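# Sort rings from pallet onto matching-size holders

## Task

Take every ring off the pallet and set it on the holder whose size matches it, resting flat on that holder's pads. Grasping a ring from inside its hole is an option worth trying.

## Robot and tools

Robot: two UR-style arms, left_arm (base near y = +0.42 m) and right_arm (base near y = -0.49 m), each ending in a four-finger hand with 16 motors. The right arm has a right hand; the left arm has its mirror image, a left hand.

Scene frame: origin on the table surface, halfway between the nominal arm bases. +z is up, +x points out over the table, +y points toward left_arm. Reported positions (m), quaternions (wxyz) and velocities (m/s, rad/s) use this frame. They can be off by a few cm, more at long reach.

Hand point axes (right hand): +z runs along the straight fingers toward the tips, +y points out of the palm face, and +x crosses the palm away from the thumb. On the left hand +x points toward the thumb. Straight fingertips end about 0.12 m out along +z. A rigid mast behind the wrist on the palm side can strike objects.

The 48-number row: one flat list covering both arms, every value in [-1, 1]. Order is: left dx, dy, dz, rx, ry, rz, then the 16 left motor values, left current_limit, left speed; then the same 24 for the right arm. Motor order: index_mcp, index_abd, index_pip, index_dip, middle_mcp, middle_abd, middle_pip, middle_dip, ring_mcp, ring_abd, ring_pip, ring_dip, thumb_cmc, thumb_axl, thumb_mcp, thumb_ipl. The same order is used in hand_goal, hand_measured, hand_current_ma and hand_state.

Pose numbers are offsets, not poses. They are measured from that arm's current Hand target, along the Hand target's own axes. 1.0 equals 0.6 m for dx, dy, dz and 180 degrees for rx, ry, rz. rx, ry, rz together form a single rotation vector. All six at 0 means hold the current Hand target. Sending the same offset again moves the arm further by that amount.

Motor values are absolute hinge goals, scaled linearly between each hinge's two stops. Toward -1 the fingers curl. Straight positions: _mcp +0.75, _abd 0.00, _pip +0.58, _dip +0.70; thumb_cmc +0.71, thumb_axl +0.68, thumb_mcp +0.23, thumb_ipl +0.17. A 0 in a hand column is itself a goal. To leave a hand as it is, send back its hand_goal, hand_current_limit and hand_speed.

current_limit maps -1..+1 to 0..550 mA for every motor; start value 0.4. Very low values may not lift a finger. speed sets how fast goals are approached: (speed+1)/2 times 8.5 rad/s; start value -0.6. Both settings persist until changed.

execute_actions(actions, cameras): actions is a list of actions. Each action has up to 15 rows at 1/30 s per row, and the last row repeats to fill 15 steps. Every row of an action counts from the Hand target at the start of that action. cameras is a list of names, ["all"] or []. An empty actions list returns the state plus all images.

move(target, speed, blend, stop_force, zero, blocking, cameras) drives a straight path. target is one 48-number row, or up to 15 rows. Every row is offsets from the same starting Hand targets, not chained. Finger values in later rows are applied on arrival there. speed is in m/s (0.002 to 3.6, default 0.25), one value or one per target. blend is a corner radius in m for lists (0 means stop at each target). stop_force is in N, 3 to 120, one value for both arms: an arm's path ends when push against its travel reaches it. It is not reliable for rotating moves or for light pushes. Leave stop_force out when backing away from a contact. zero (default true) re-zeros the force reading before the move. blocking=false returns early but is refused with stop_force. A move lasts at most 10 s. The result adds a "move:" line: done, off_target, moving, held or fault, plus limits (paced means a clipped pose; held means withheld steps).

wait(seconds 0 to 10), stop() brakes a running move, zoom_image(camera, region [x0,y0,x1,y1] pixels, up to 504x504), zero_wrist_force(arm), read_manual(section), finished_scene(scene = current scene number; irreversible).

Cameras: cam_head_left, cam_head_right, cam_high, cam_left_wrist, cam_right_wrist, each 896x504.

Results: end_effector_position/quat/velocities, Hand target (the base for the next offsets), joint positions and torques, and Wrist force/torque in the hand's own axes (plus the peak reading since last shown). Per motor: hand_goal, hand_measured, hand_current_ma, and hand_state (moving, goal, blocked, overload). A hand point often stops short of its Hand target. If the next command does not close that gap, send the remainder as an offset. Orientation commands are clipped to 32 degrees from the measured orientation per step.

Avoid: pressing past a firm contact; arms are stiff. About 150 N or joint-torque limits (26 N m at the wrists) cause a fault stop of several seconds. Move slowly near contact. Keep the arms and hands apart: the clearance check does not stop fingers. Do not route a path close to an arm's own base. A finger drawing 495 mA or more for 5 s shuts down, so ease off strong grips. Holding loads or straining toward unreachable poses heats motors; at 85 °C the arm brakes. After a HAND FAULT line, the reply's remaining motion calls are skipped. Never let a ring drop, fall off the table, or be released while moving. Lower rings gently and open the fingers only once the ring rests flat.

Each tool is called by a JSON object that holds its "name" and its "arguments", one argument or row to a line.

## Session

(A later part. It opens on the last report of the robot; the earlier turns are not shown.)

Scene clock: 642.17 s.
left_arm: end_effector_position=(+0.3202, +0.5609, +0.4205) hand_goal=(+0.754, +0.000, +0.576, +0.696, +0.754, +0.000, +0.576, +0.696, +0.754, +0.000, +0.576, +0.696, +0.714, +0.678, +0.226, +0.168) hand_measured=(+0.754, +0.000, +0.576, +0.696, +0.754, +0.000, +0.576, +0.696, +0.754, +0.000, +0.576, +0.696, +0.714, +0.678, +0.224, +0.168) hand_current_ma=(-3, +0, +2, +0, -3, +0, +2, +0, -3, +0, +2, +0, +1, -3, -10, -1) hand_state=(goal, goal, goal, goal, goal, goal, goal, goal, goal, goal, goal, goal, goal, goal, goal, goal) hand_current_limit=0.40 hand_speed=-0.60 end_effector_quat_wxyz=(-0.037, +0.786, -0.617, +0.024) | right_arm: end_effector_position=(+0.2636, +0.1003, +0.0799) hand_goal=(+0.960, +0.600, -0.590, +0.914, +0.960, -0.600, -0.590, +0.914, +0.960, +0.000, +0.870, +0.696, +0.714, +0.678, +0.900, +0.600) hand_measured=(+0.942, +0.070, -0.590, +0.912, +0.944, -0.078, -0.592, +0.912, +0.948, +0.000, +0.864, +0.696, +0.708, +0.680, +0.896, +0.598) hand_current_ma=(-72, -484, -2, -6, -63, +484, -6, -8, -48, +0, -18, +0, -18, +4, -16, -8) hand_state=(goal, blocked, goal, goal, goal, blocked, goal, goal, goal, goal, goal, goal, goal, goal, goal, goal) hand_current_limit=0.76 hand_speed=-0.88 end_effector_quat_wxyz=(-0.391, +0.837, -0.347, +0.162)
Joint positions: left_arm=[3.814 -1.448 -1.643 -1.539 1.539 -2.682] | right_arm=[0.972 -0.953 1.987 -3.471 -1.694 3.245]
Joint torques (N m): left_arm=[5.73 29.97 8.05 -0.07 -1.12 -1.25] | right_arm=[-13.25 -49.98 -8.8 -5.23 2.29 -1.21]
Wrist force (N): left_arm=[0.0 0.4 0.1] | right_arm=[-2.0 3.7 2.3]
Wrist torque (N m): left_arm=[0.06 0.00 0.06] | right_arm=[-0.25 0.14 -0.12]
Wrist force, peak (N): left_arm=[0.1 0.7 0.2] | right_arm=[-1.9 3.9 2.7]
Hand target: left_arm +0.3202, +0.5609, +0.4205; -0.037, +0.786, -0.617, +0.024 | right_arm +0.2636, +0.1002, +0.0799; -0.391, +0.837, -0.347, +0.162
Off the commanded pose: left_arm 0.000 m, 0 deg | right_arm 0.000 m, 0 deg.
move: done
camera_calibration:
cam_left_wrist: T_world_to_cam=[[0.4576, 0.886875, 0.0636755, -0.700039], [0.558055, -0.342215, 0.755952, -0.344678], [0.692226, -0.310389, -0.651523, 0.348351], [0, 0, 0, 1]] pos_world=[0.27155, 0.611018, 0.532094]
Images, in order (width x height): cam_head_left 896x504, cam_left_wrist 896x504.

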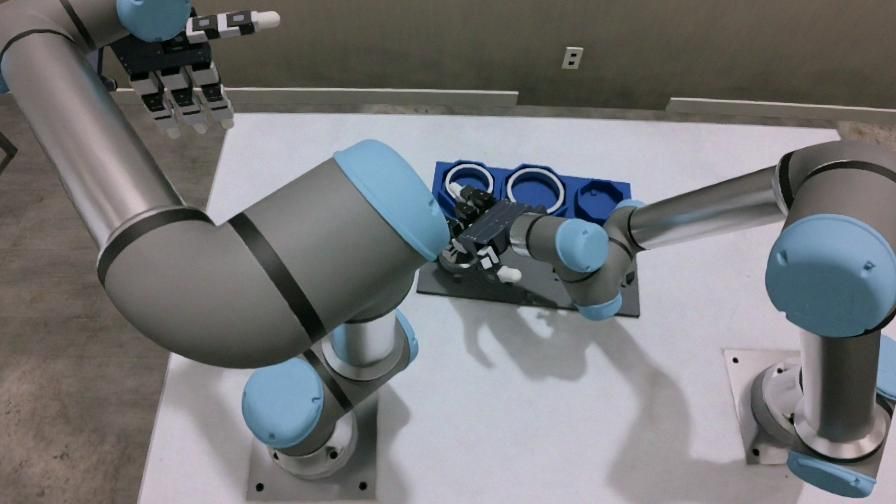

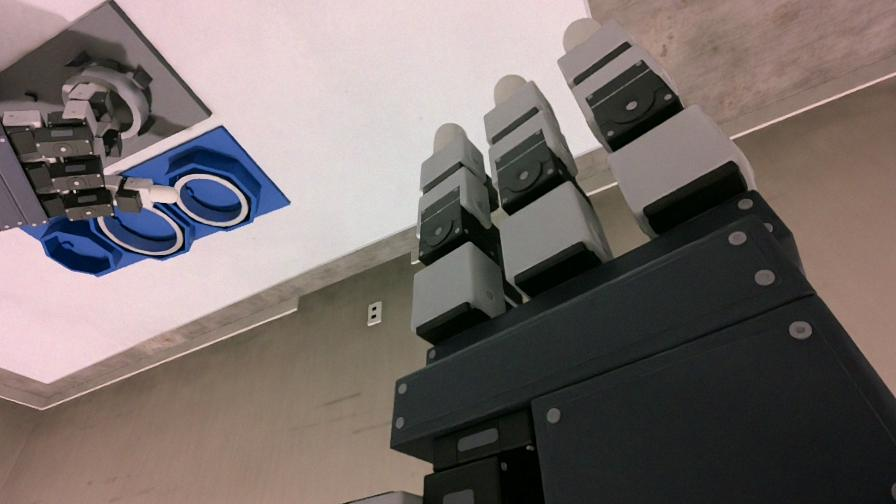

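{"name": "move", "arguments": {
  "target": [0,0,0,0,0,0,0.754,0,0.576,0.696,0.754,0,0.576,0.696,0.754,0,0.576,0.696,0.714,0.678,0.226,0.168,0.4,-0.6,0,0.0241,0.0202,0,0,0,0.96,0.6,-0.59,0.914,0.96,-0.6,-0.59,0.914,0.96,0,0.87,0.696,0.714,0.678,0.9,0.6,0.76,-0.88],
  "speed": 0.018,
  "stop_force": 5,
  "cameras": ["cam_left_wrist","cam_head_left"]
}}

{"name": "zoom_image", "arguments": {
  "camera": "cam_left_wrist",
  "region": [60, 30, 160, 130]
}}

{"name": "zoom_image", "arguments": {
  "camera": "cam_head_left",
  "region": [430, 245, 500, 295]
}}

Scene clock: 652.77 s.
left_arm: end_effector_position=(+0.3202, +0.5609, +0.4205) hand_goal=(+0.754, +0.000, +0.576, +0.696, +0.754, +0.000, +0.576, +0.696, +0.754, +0.000, +0.576, +0.696, +0.714, +0.678, +0.226, +0.168) hand_measured=(+0.754, +0.000, +0.576, +0.696, +0.754, +0.000, +0.576, +0.696, +0.754, +0.000, +0.576, +0.696, +0.714, +0.678, +0.224, +0.168) hand_current_ma=(-3, +0, +2, +0, -3, +0, +2, +0, -3, +0, +2, +0, +1, -3, -10, -1) hand_state=(goal, goal, goal, goal, goal, goal, goal, goal, goal, goal, goal, goal, goal, goal, goal, goal) hand_current_limit=0.40 hand_speed=-0.60 end_effector_quat_wxyz=(-0.037, +0.786, -0.617, +0.024) | right_arm: end_effector_position=(+0.2636, +0.1002, +0.0660) hand_goal=(+0.960, +0.600, -0.590, +0.914, +0.960, -0.600, -0.590, +0.914, +0.960, +0.000, +0.870, +0.696, +0.714, +0.678, +0.900, +0.600) hand_measured=(+0.944, +0.076, -0.604, +0.908, +0.944, -0.080, -0.602, +0.908, +0.948, +0.000, +0.864, +0.696, +0.708, +0.680, +0.896, +0.598) hand_current_ma=(-63, -484, -55, -23, -62, +484, -42, -24, -48, +0, -18, +0, -18, +4, -16, -8) hand_state=(goal, blocked, goal, goal, goal, blocked, goal, goal, goal, goal, goal, goal, goal, goal, goal, goal) hand_current_limit=0.76 hand_speed=-0.88 end_effector_quat_wxyz=(-0.391, +0.837, -0.347, +0.162)
Joint positions: left_arm=[3.814 -1.448 -1.643 -1.539 1.539 -2.682] | right_arm=[0.972 -0.923 1.987 -3.503 -1.694 3.245]
Joint torques (N m): left_arm=[5.2 29.9 8.03 -0.06 -1.15 -1.17] | right_arm=[-12.27 -50.06 -17.18 -2.04 1.22 -1.24]
Wrist force (N): left_arm=[0.0 0.3 0.1] | right_arm=[-1.9 3.2 2.1]
Wrist torque (N m): left_arm=[0.05 0.01 0.06] | right_arm=[-0.27 0.11 -0.12]
Wrist force, peak (N): left_arm=[0.2 0.7 0.2] | right_arm=[-2.1 -3.2 -4.6]
Hand target: left_arm +0.3202, +0.5609, +0.4205; -0.037, +0.786, -0.617, +0.024 | right_arm +0.2636, +0.1002, +0.0660; -0.391, +0.837, -0.347, +0.162 (not the last commanded pose)
Off the commanded pose: left_arm 0.000 m, 0 deg | right_arm 0.005 m, 0 deg.
move: contact (right_arm)
camera_calibration:
cam_left_wrist: T_world_to_cam=[[0.4576, 0.886875, 0.0636755, -0.700039], [0.558055, -0.342215, 0.755952, -0.344678], [0.692226, -0.310389, -0.651523, 0.348351], [0, 0, 0, 1]] pos_world=[0.27155, 0.611018, 0.532094]
Images, in order (width x height): cam_head_left 896x504, cam_left_wrist 896x504.

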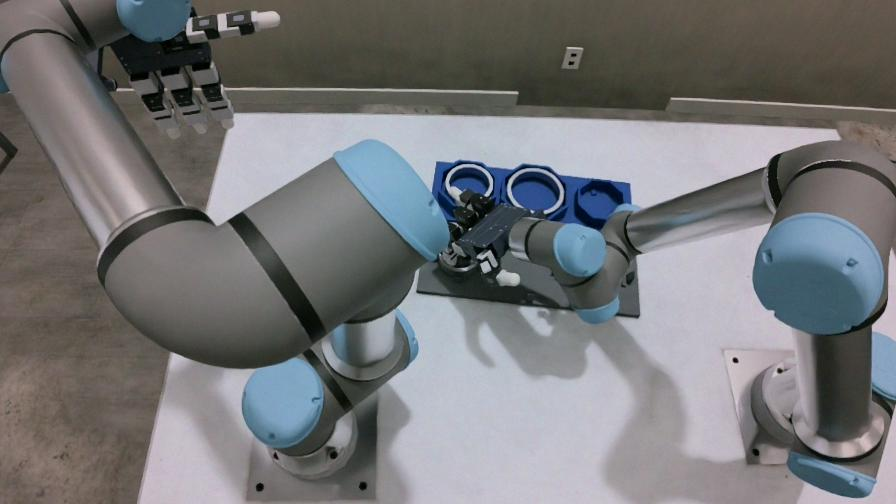

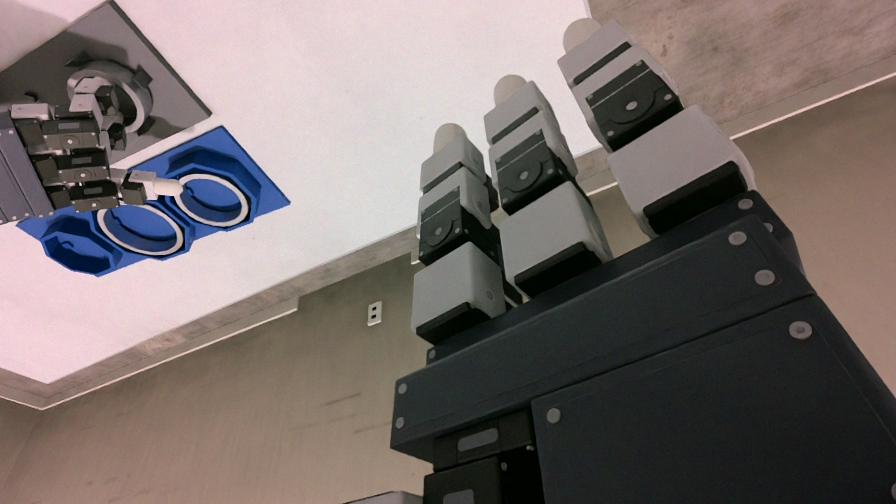

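Scaled by 5.040 from the camera's 896x504 image, which has a finer 1280x720 frame.

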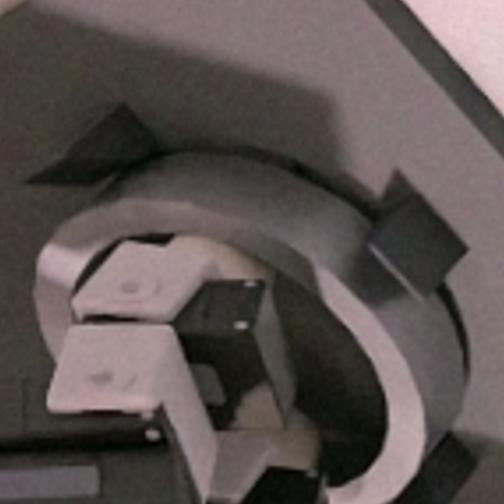

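Scaled by 7.200 from the camera's 896x504 image, which has a finer 1280x720 frame.

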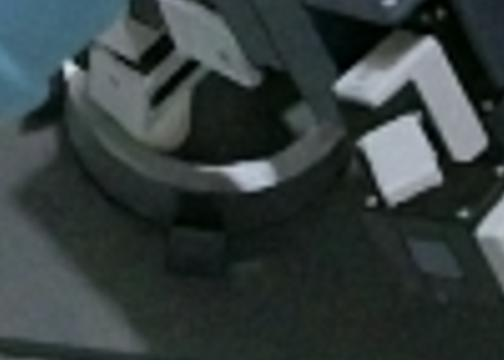

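{"name": "execute_actions", "arguments": {
  "actions": [
    [[0,0,0,0,0,0,0.754,0,0.576,0.696,0.754,0,0.576,0.696,0.754,0,0.576,0.696,0.714,0.678,0.226,0.168,0.4,-0.6,0,0.0019,0.0016,0,0,0,0.96,0.6,-0.59,0.914,0.96,-0.6,-0.59,0.914,0.96,0,0.87,0.696,0.714,0.678,0.9,0.6,0.76,-0.88]]
  ]
}}

Scene clock: 659.87 s.
left_arm: end_effector_position=(+0.3202, +0.5609, +0.4205) hand_goal=(+0.754, +0.000, +0.576, +0.696, +0.754, +0.000, +0.576, +0.696, +0.754, +0.000, +0.576, +0.696, +0.714, +0.678, +0.226, +0.168) hand_measured=(+0.754, +0.000, +0.576, +0.696, +0.754, +0.000, +0.576, +0.696, +0.754, +0.000, +0.576, +0.696, +0.714, +0.678, +0.224, +0.168) hand_current_ma=(-3, +0, +2, +0, -3, +0, +2, +0, -3, +0, +2, +0, +1, -3, -10, -1) hand_state=(goal, goal, goal, goal, goal, goal, goal, goal, goal, goal, goal, goal, goal, goal, goal, goal) hand_current_limit=0.40 hand_speed=-0.60 end_effector_quat_wxyz=(-0.037, +0.786, -0.617, +0.024) | right_arm: end_effector_position=(+0.2636, +0.1002, +0.0645) hand_goal=(+0.960, +0.600, -0.590, +0.914, +0.960, -0.600, -0.590, +0.914, +0.960, +0.000, +0.870, +0.696, +0.714, +0.678, +0.900, +0.600) hand_measured=(+0.956, +0.076, -0.620, +0.904, +0.956, -0.084, -0.616, +0.904, +0.948, +0.000, +0.864, +0.696, +0.708, +0.680, +0.896, +0.598) hand_current_ma=(-14, -484, -120, -33, -17, +484, -98, -36, -48, +0, -18, +0, -18, +4, -16, -8) hand_state=(goal, blocked, blocked, goal, goal, blocked, blocked, goal, goal, goal, goal, goal, goal, goal, goal, goal) hand_current_limit=0.76 hand_speed=-0.88 end_effector_quat_wxyz=(-0.391, +0.837, -0.347, +0.162)
Joint positions: left_arm=[3.814 -1.448 -1.643 -1.539 1.539 -2.682] | right_arm=[0.972 -0.919 1.987 -3.506 -1.694 3.245]
Joint torques (N m): left_arm=[4.81 29.71 8.78 -0.05 -1.04 -0.96] | right_arm=[-9.5 -26.7 -14.33 -2.92 1.68 -1.41]
Wrist force (N): left_arm=[0.1 0.5 0.2] | right_arm=[-2.2 -4.9 -6.1]
Wrist torque (N m): left_arm=[0.07 0.00 0.06] | right_arm=[0.29 0.11 -0.15]
Wrist force, peak (N): left_arm=[0.3 0.8 0.1] | right_arm=[-2.3 -4.8 -6.3]
Hand target: left_arm +0.3202, +0.5609, +0.4205; -0.037, +0.786, -0.617, +0.024 | right_arm +0.2636, +0.1002, +0.0645; -0.391, +0.837, -0.347, +0.162
Off the commanded pose: left_arm 0.000 m, 0 deg | right_arm 0.000 m, 0 deg.

{"name": "wait", "arguments": {
  "seconds": 0,
  "cameras": ["cam_left_wrist","cam_head_left","cam_high"]
}}

{"name": "zoom_image", "arguments": {
  "camera": "cam_left_wrist",
  "region": [60, 40, 124, 104]
}}

{"name": "zoom_image", "arguments": {
  "camera": "cam_left_wrist",
  "region": [110, 50, 174, 146]
}}

{"name": "zoom_image", "arguments": {
  "camera": "cam_head_left",
  "region": [436, 248, 484, 290]
}}

{"name": "zoom_image", "arguments": {
  "camera": "cam_high",
  "region": [535, 200, 595, 250]
}}

Scene clock: 667.83 s.
left_arm: end_effector_position=(+0.3202, +0.5609, +0.4205) hand_goal=(+0.754, +0.000, +0.576, +0.696, +0.754, +0.000, +0.576, +0.696, +0.754, +0.000, +0.576, +0.696, +0.714, +0.678, +0.226, +0.168) hand_measured=(+0.754, +0.000, +0.576, +0.696, +0.754, +0.000, +0.576, +0.696, +0.754, +0.000, +0.576, +0.696, +0.714, +0.678, +0.224, +0.168) hand_current_ma=(-3, +0, +2, +0, -3, +0, +2, +0, -3, +0, +2, +0, +1, -3, -10, -1) hand_state=(goal, goal, goal, goal, goal, goal, goal, goal, goal, goal, goal, goal, goal, goal, goal, goal) hand_current_limit=0.40 hand_speed=-0.60 end_effector_quat_wxyz=(-0.037, +0.786, -0.617, +0.024) | right_arm: end_effector_position=(+0.2636, +0.1002, +0.0645) hand_goal=(+0.960, +0.600, -0.590, +0.914, +0.960, -0.600, -0.590, +0.914, +0.960, +0.000, +0.870, +0.696, +0.714, +0.678, +0.900, +0.600) hand_measured=(+0.956, +0.078, -0.620, +0.904, +0.956, -0.086, -0.616, +0.904, +0.948, +0.000, +0.864, +0.696, +0.708, +0.680, +0.896, +0.598) hand_current_ma=(-13, -484, -121, -34, -16, +484, -98, -36, -48, +0, -18, +0, -18, +4, -16, -8) hand_state=(goal, blocked, blocked, goal, goal, blocked, blocked, goal, goal, goal, goal, goal, goal, goal, goal, goal) hand_current_limit=0.76 hand_speed=-0.88 end_effector_quat_wxyz=(-0.391, +0.837, -0.347, +0.162)
Joint positions: left_arm=[3.814 -1.448 -1.643 -1.539 1.539 -2.682] | right_arm=[0.972 -0.919 1.987 -3.506 -1.694 3.245]
Joint torques (N m): left_arm=[5.07 30.17 8.73 -0.01 -1.11 -0.97] | right_arm=[-8.83 -27.15 -2.9 -3.03 1.78 -1.4]
Wrist force (N): left_arm=[0.2 0.7 0.2] | right_arm=[-2.2 -4.6 -6.3]
Wrist torque (N m): left_arm=[0.09 -0.02 0.07] | right_arm=[0.35 0.12 -0.15]
Wrist force, peak (N): left_arm=[0.1 0.7 0.2] | right_arm=[-2.5 -4.8 -6.3]
Hand target: left_arm +0.3202, +0.5609, +0.4205; -0.037, +0.786, -0.617, +0.024 | right_arm +0.2636, +0.1002, +0.0645; -0.391, +0.837, -0.347, +0.162
Off the commanded pose: left_arm 0.000 m, 0 deg | right_arm 0.000 m, 0 deg.
camera_calibration:
cam_left_wrist: T_world_to_cam=[[0.4576, 0.886875, 0.0636755, -0.700039], [0.558055, -0.342215, 0.755952, -0.344678], [0.692226, -0.310389, -0.651523, 0.348351], [0, 0, 0, 1]] pos_world=[0.27155, 0.611018, 0.532094]
Images, in order (width x height): cam_head_left 896x504, cam_high 896x504, cam_left_wrist 896x504.

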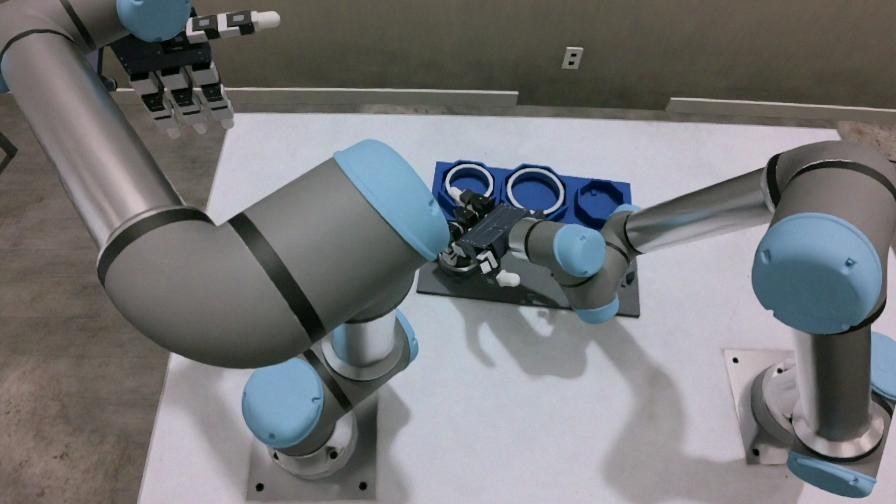

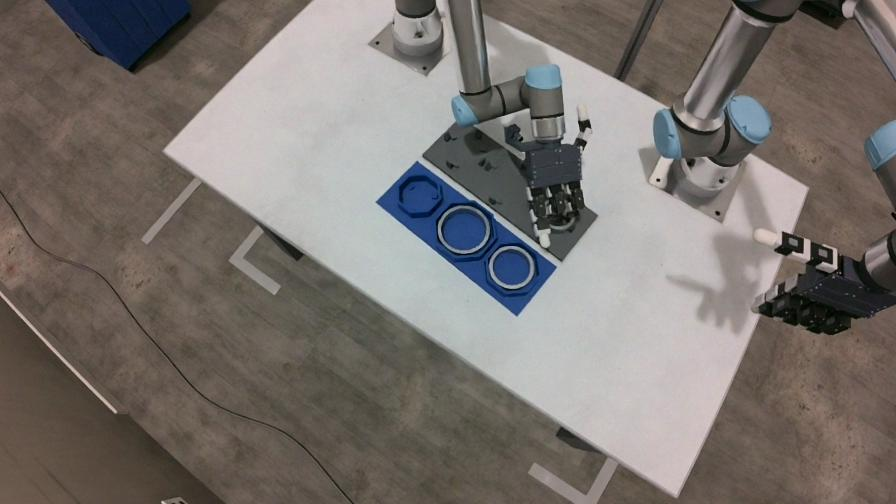

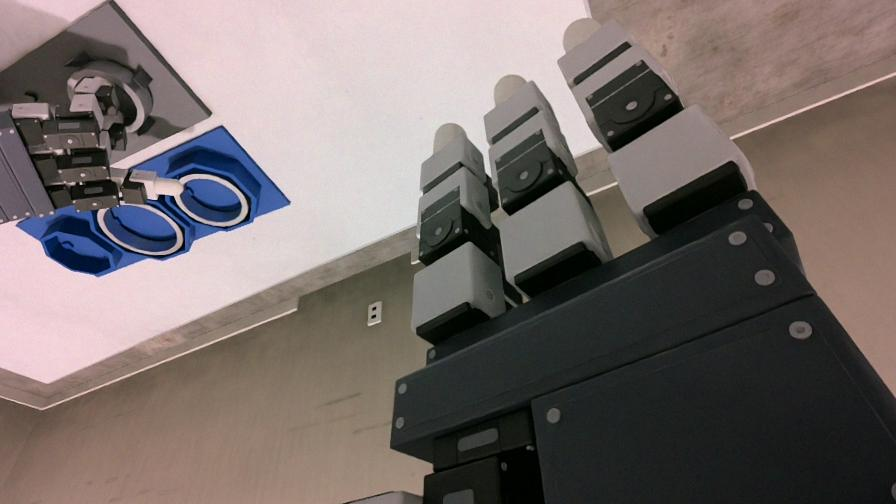

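Scaled by 7.875 from the camera's 896x504 image, which has a finer 1280x720 frame.

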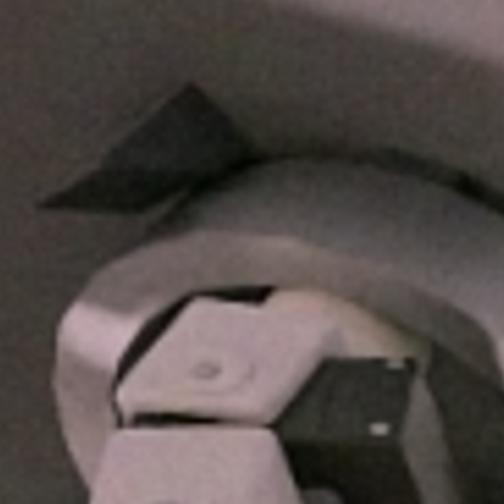

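Scaled by 5.250 from the camera's 896x504 image, which has a finer 1280x720 frame.

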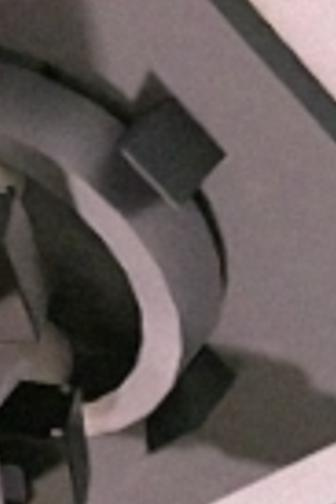

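Scaled by 10.500 from the camera's 896x504 image, which has a finer 1280x720 frame.

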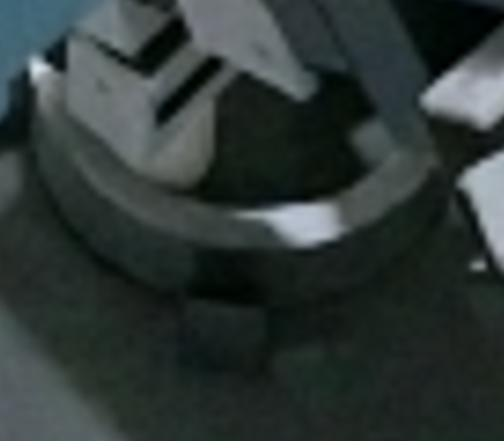

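Scaled by 8.400 from the camera's 896x504 image, which has a finer 1280x720 frame.

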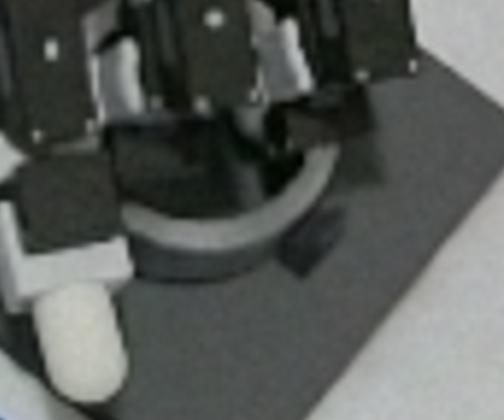

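{"name": "move", "arguments": {
  "target": [0,0,0,0,0,0,0.754,0,0.576,0.696,0.754,0,0.576,0.696,0.754,0,0.576,0.696,0.714,0.678,0.226,0.168,0.4,-0.6,0,-0.0122,-0.0041,-0.0278,0,0,0.96,0.6,-0.59,0.914,0.96,-0.6,-0.59,0.914,0.96,0,0.87,0.696,0.714,0.678,0.9,0.6,0.76,-0.88],
  "speed": 0.03,
  "cameras": ["cam_left_wrist","cam_head_left","cam_high"]
}}

{"name": "zoom_image", "arguments": {
  "camera": "cam_left_wrist",
  "region": [60, 40, 160, 140]
}}

{"name": "zoom_image", "arguments": {
  "camera": "cam_head_left",
  "region": [436, 248, 484, 290]
}}

Scene clock: 701.03 s.
left_arm: end_effector_position=(+0.3202, +0.5609, +0.4205) hand_goal=(+0.754, +0.000, +0.576, +0.696, +0.754, +0.000, +0.576, +0.696, +0.754, +0.000, +0.576, +0.696, +0.714, +0.678, +0.226, +0.168) hand_measured=(+0.754, +0.000, +0.576, +0.696, +0.754, +0.000, +0.576, +0.696, +0.754, +0.000, +0.576, +0.696, +0.714, +0.678, +0.224, +0.168) hand_current_ma=(-3, +0, +2, +0, -3, +0, +2, +0, -3, +0, +2, +0, +1, -3, -10, -1) hand_state=(goal, goal, goal, goal, goal, goal, goal, goal, goal, goal, goal, goal, goal, goal, goal, goal) hand_current_limit=0.40 hand_speed=-0.60 end_effector_quat_wxyz=(-0.037, +0.786, -0.617, +0.024) | right_arm: end_effector_position=(+0.2656, +0.1022, +0.0717) hand_goal=(+0.960, +0.600, -0.590, +0.914, +0.960, -0.600, -0.590, +0.914, +0.960, +0.000, +0.870, +0.696, +0.714, +0.678, +0.900, +0.600) hand_measured=(+0.950, +0.078, -0.608, +0.906, +0.950, -0.086, -0.604, +0.906, +0.948, +0.000, +0.864, +0.696, +0.708, +0.680, +0.896, +0.598) hand_current_ma=(-36, -484, -68, -31, -38, +484, -49, -29, -48, +0, -18, +0, -18, +4, -16, -8) hand_state=(goal, blocked, goal, goal, goal, blocked, goal, goal, goal, goal, goal, goal, goal, goal, goal, goal) hand_current_limit=0.76 hand_speed=-0.88 end_effector_quat_wxyz=(-0.354, +0.853, -0.353, +0.147)
Joint positions: left_arm=[3.814 -1.448 -1.643 -1.539 1.539 -2.682] | right_arm=[0.965 -0.95 1.944 -3.345 -1.68 3.251]
Joint torques (N m): left_arm=[4.77 30.24 8.05 -0.1 -1.07 -1] | right_arm=[-13.92 -49.9 -24.01 -1.52 2.15 1.68]
Wrist force (N): left_arm=[-0.1 0.5 0.2] | right_arm=[-1.7 2.3 1.0]
Wrist torque (N m): left_arm=[0.06 0.02 0.05] | right_arm=[-0.14 0.09 -0.26]
Wrist force, peak (N): left_arm=[0.2 0.7 0.2] | right_arm=[-2.5 -5.7 -7.3]
Hand target: left_arm +0.3202, +0.5609, +0.4205; -0.037, +0.786, -0.617, +0.024 | right_arm +0.2656, +0.1022, +0.0717; -0.354, +0.853, -0.353, +0.147
Off the commanded pose: left_arm 0.000 m, 0 deg | right_arm 0.000 m, 0 deg.
move: done
camera_calibration:
cam_left_wrist: T_world_to_cam=[[0.4576, 0.886875, 0.0636755, -0.700039], [0.558055, -0.342215, 0.755952, -0.344678], [0.692226, -0.310389, -0.651523, 0.348351], [0, 0, 0, 1]] pos_world=[0.27155, 0.611018, 0.532094]
Images, in order (width x height): cam_head_left 896x504, cam_high 896x504, cam_left_wrist 896x504.

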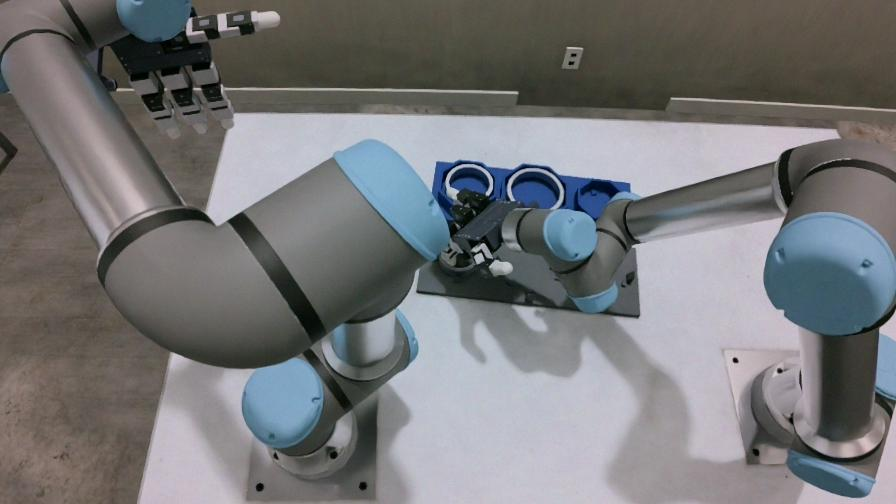

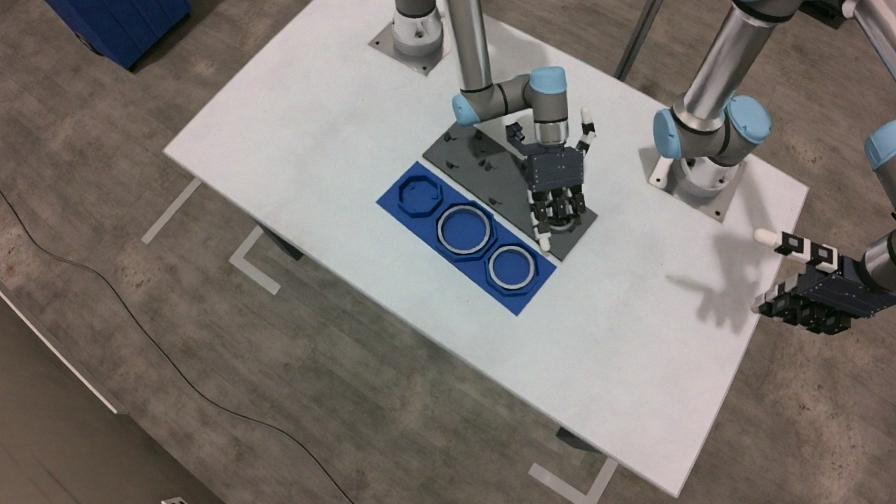

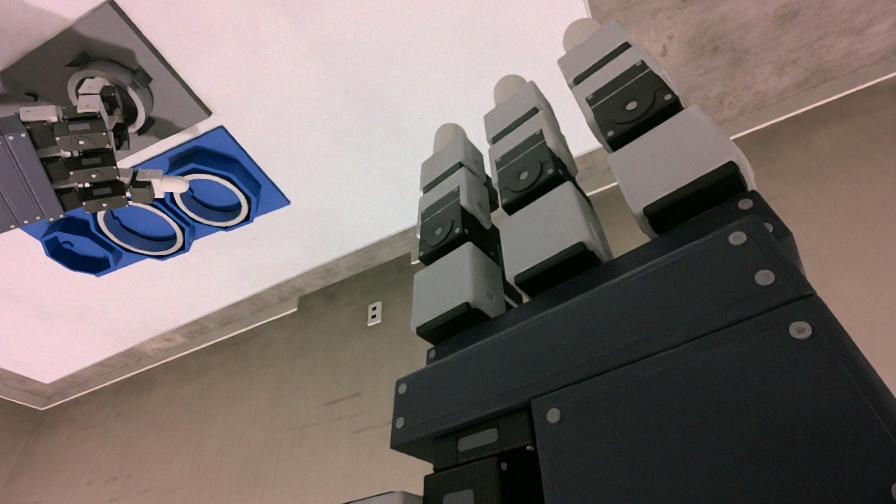

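Scaled by 5.040 from the camera's 896x504 image, which has a finer 1280x720 frame.

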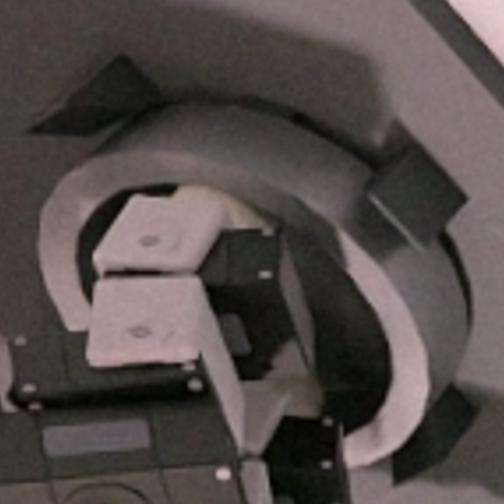

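Scaled by 10.500 from the camera's 896x504 image, which has a finer 1280x720 frame.

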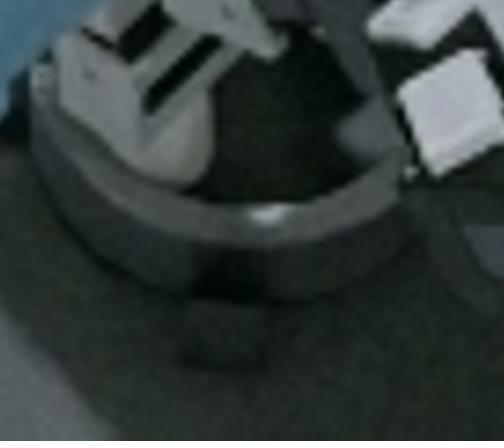

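{"name": "move", "arguments": {
  "target": [0,0,0,0,0,0,0.754,0,0.576,0.696,0.754,0,0.576,0.696,0.754,0,0.576,0.696,0.714,0.678,0.226,0.168,0.4,-0.6,0,0.0065,0.0065,0,0,0,0.96,0.6,-0.59,0.914,0.96,-0.6,-0.59,0.914,0.96,0,0.87,0.696,0.714,0.678,0.9,0.6,0.76,-0.88],
  "speed": 0.015,
  "stop_force": 8,
  "cameras": ["cam_left_wrist","cam_head_left","cam_high"]
}}

{"name": "zoom_image", "arguments": {
  "camera": "cam_left_wrist",
  "region": [60, 40, 160, 140]
}}

{"name": "zoom_image", "arguments": {
  "camera": "cam_head_left",
  "region": [436, 248, 484, 290]
}}

{"name": "zoom_image", "arguments": {
  "camera": "cam_high",
  "region": [535, 195, 595, 245]
}}

Scene clock: 710.50 s.
left_arm: end_effector_position=(+0.3202, +0.5609, +0.4205) hand_goal=(+0.754, +0.000, +0.576, +0.696, +0.754, +0.000, +0.576, +0.696, +0.754, +0.000, +0.576, +0.696, +0.714, +0.678, +0.226, +0.168) hand_measured=(+0.754, +0.000, +0.576, +0.696, +0.754, +0.000, +0.576, +0.696, +0.754, +0.000, +0.576, +0.696, +0.714, +0.678, +0.224, +0.168) hand_current_ma=(-3, +0, +2, +0, -3, +0, +2, +0, -3, +0, +2, +0, +1, -3, -10, -1) hand_state=(goal, goal, goal, goal, goal, goal, goal, goal, goal, goal, goal, goal, goal, goal, goal, goal) hand_current_limit=0.40 hand_speed=-0.60 end_effector_quat_wxyz=(-0.037, +0.786, -0.617, +0.024) | right_arm: end_effector_position=(+0.2656, +0.1022, +0.0711) hand_goal=(+0.960, +0.600, -0.590, +0.914, +0.960, -0.600, -0.590, +0.914, +0.960, +0.000, +0.870, +0.696, +0.714, +0.678, +0.900, +0.600) hand_measured=(+0.954, +0.078, -0.616, +0.906, +0.954, -0.086, -0.612, +0.906, +0.948, +0.000, +0.864, +0.696, +0.708, +0.680, +0.896, +0.598) hand_current_ma=(-20, -484, -102, -31, -20, +484, -81, -30, -48, +0, -18, +0, -18, +4, -16, -8) hand_state=(goal, blocked, blocked, goal, goal, blocked, blocked, goal, goal, goal, goal, goal, goal, goal, goal, goal) hand_current_limit=0.76 hand_speed=-0.88 end_effector_quat_wxyz=(-0.354, +0.853, -0.353, +0.147)
Joint positions: left_arm=[3.814 -1.448 -1.643 -1.539 1.539 -2.682] | right_arm=[0.965 -0.949 1.944 -3.346 -1.68 3.251]
Joint torques (N m): left_arm=[4.98 30.32 8.51 -0.09 -0.94 -0.81] | right_arm=[-11.5 -46.68 -20.34 -1.32 2.26 1.23]
Wrist force (N): left_arm=[0.1 0.5 0.2] | right_arm=[-1.6 0.0 -0.5]
Wrist torque (N m): left_arm=[0.07 0.00 0.06] | right_arm=[0.00 0.12 -0.27]
Wrist force, peak (N): left_arm=[-0.1 0.8 0.1] | right_arm=[-1.1 -4.2 -6.1]
Hand target: left_arm +0.3202, +0.5609, +0.4205; -0.037, +0.786, -0.617, +0.024 | right_arm +0.2656, +0.1022, +0.0711; -0.354, +0.853, -0.353, +0.147 (not the last commanded pose)
Off the commanded pose: left_arm 0.000 m, 0 deg | right_arm 0.005 m, 0 deg.
move: contact (right_arm)
camera_calibration:
cam_left_wrist: T_world_to_cam=[[0.4576, 0.886875, 0.0636755, -0.700039], [0.558055, -0.342215, 0.755952, -0.344678], [0.692226, -0.310389, -0.651523, 0.348351], [0, 0, 0, 1]] pos_world=[0.27155, 0.611018, 0.532094]
Images, in order (width x height): cam_head_left 896x504, cam_high 896x504, cam_left_wrist 896x504.

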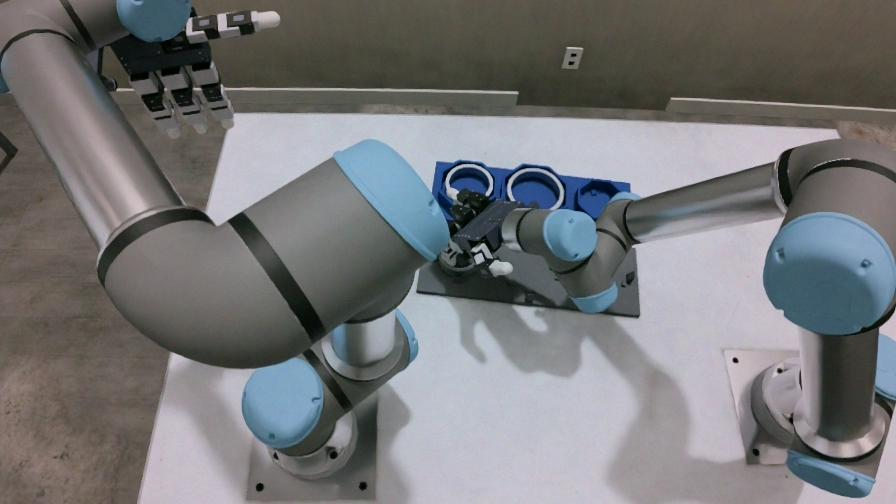

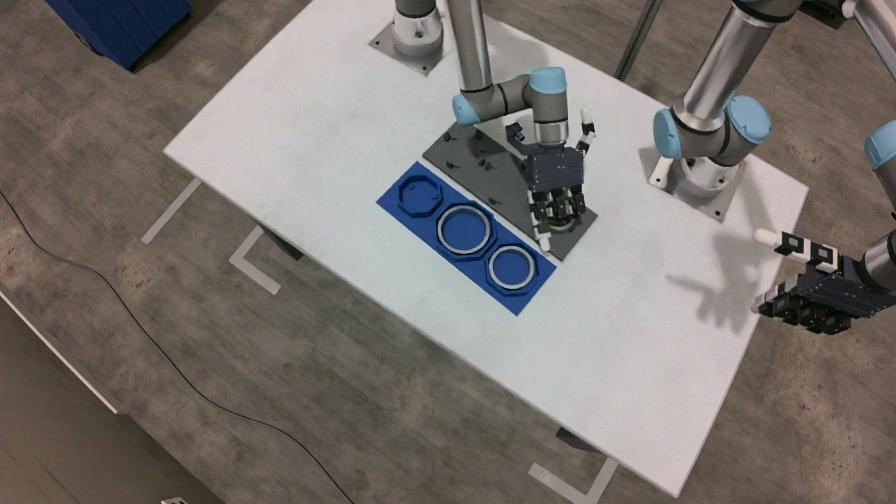

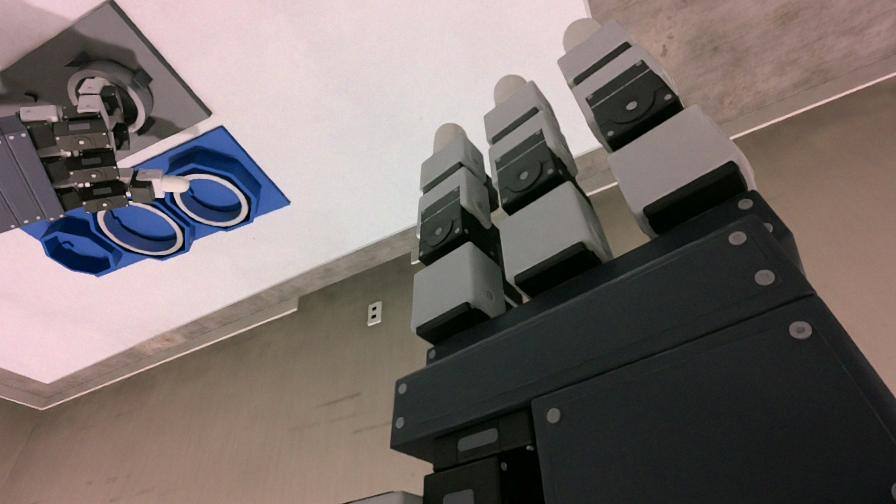

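Scaled by 5.040 from the camera's 896x504 image, which has a finer 1280x720 frame.

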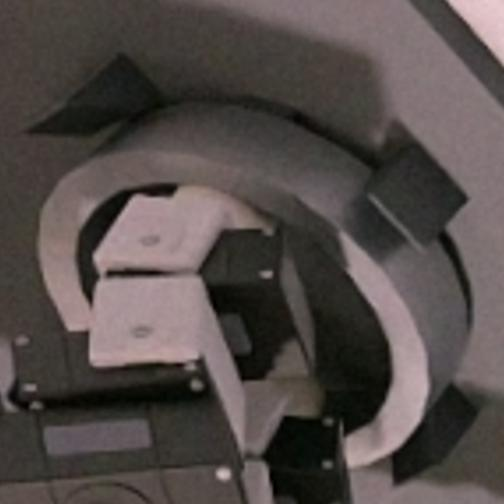

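Scaled by 10.500 from the camera's 896x504 image, which has a finer 1280x720 frame.

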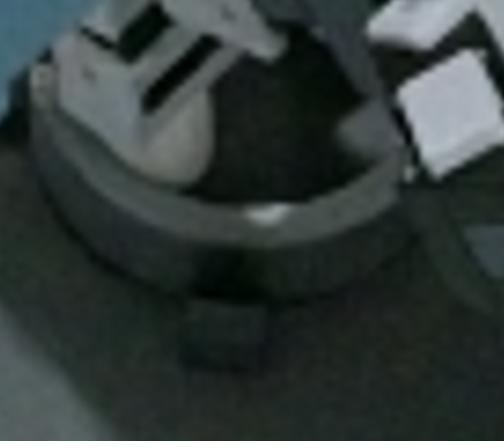

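Scaled by 8.400 from the camera's 896x504 image, which has a finer 1280x720 frame.

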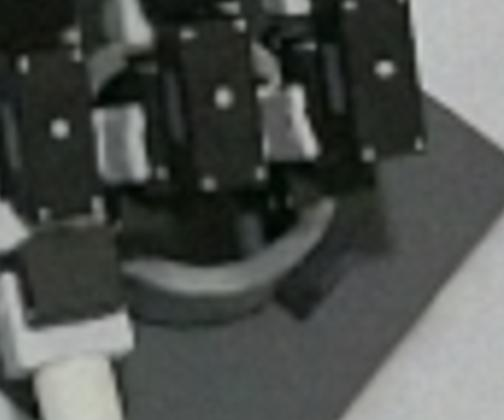

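{"name": "execute_actions", "arguments": {
  "actions": [
    [[0,0,0,0,0,0,0.754,0,0.576,0.696,0.754,0,0.576,0.696,0.754,0,0.576,0.696,0.714,0.678,0.226,0.168,0.4,-0.6,0,-0.001,-0.001,0,0,0,0.96,-0.05,-0.59,0.914,0.96,0.05,-0.59,0.914,0.96,0,0.87,0.696,0.714,0.678,0.9,0.6,0.4,-0.85]],
    [[0,0,0,0,0,0,0.754,0,0.576,0.696,0.754,0,0.576,0.696,0.754,0,0.576,0.696,0.714,0.678,0.226,0.168,0.4,-0.6,0,0,0,0,0,0,0.96,-0.05,-0.59,0.914,0.96,0.05,-0.59,0.914,0.96,0,0.87,0.696,0.714,0.678,0.9,0.6,0.4,-0.85]]
  ],
  "cameras": ["cam_left_wrist","cam_head_left","cam_high"]
}}

{"name": "zoom_image", "arguments": {
  "camera": "cam_left_wrist",
  "region": [60, 40, 160, 140]
}}

{"name": "zoom_image", "arguments": {
  "camera": "cam_head_left",
  "region": [436, 248, 484, 290]
}}

{"name": "zoom_image", "arguments": {
  "camera": "cam_high",
  "region": [535, 195, 595, 245]
}}

Scene clock: 734.40 s.
left_arm: end_effector_position=(+0.3202, +0.5609, +0.4205) hand_goal=(+0.754, +0.000, +0.576, +0.696, +0.754, +0.000, +0.576, +0.696, +0.754, +0.000, +0.576, +0.696, +0.714, +0.678, +0.226, +0.168) hand_measured=(+0.754, +0.000, +0.576, +0.696, +0.754, +0.000, +0.576, +0.696, +0.754, +0.000, +0.576, +0.696, +0.714, +0.678, +0.224, +0.168) hand_current_ma=(-3, +0, +2, +0, -3, +0, +2, +0, -3, +0, +2, +0, +1, -3, -10, -1) hand_state=(goal, goal, goal, goal, goal, goal, goal, goal, goal, goal, goal, goal, goal, goal, goal, goal) hand_current_limit=0.40 hand_speed=-0.60 end_effector_quat_wxyz=(-0.037, +0.786, -0.617, +0.024) | right_arm: end_effector_position=(+0.2656, +0.1022, +0.0720) hand_goal=(+0.960, -0.050, -0.590, +0.914, +0.960, +0.050, -0.590, +0.914, +0.960, +0.000, +0.870, +0.696, +0.714, +0.678, +0.900, +0.600) hand_measured=(+0.946, -0.046, -0.592, +0.912, +0.946, +0.046, -0.592, +0.912, +0.948, +0.000, +0.864, +0.696, +0.708, +0.680, +0.896, +0.598) hand_current_ma=(-51, +10, -8, -8, -52, -9, -6, -9, -48, +0, -18, +0, -18, +4, -16, -8) hand_state=(goal, goal, goal, goal, goal, goal, goal, goal, goal, goal, goal, goal, goal, goal, goal, goal) hand_current_limit=0.40 hand_speed=-0.85 end_effector_quat_wxyz=(-0.354, +0.853, -0.353, +0.147)
Joint positions: left_arm=[3.814 -1.448 -1.643 -1.539 1.539 -2.682] | right_arm=[0.965 -0.951 1.944 -3.344 -1.68 3.251]
Joint torques (N m): left_arm=[4.78 29.5 8.7 -0.06 -0.96 -0.7] | right_arm=[-3.32 -47.21 -20.81 -1.2 1.62 -0.43]
Wrist force (N): left_arm=[0.0 0.6 0.2] | right_arm=[-2.0 0.3 0.0]
Wrist torque (N m): left_arm=[0.08 0.01 0.05] | right_arm=[-0.07 0.14 -0.30]
Wrist force, peak (N): left_arm=[-0.2 0.8 0.2] | right_arm=[-1.9 2.3 0.9]
Hand target: left_arm +0.3202, +0.5609, +0.4205; -0.037, +0.786, -0.617, +0.024 | right_arm +0.2656, +0.1022, +0.0720; -0.354, +0.853, -0.353, +0.147
Off the commanded pose: left_arm 0.000 m, 0 deg | right_arm 0.000 m, 0 deg.
camera_calibration:
cam_left_wrist: T_world_to_cam=[[0.4576, 0.886875, 0.0636755, -0.700039], [0.558055, -0.342215, 0.755952, -0.344678], [0.692226, -0.310389, -0.651523, 0.348351], [0, 0, 0, 1]] pos_world=[0.27155, 0.611018, 0.532094]
Images, in order (width x height): cam_head_left 896x504, cam_high 896x504, cam_left_wrist 896x504.

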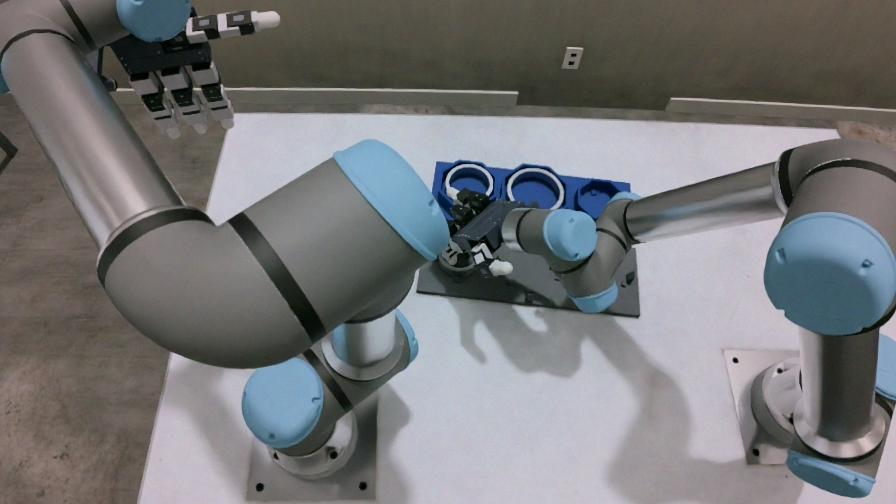

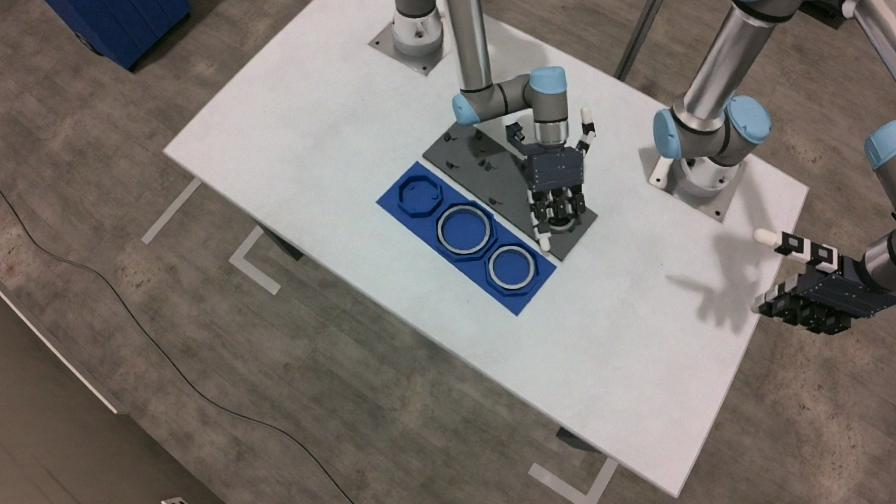

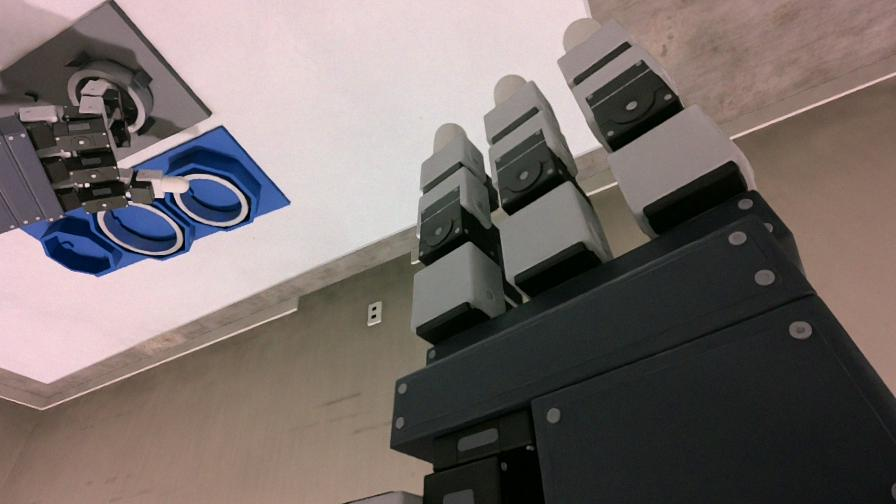

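Scaled by 5.040 from the camera's 896x504 image, which has a finer 1280x720 frame.

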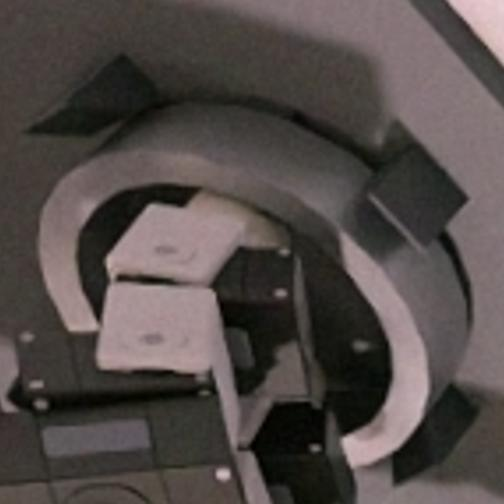

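Scaled by 10.500 from the camera's 896x504 image, which has a finer 1280x720 frame.

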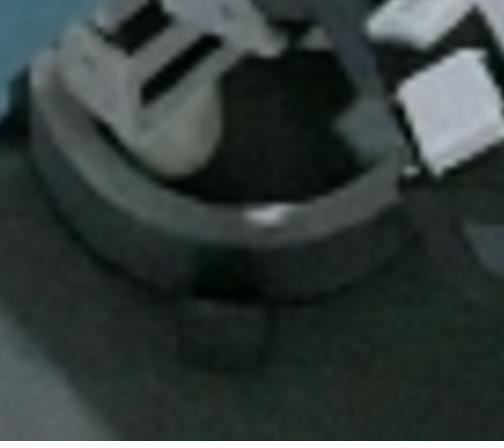

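Scaled by 8.400 from the camera's 896x504 image, which has a finer 1280x720 frame.

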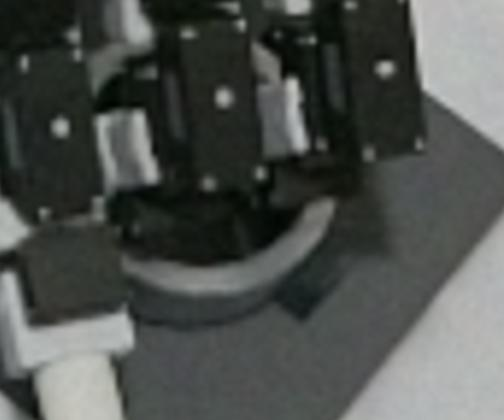

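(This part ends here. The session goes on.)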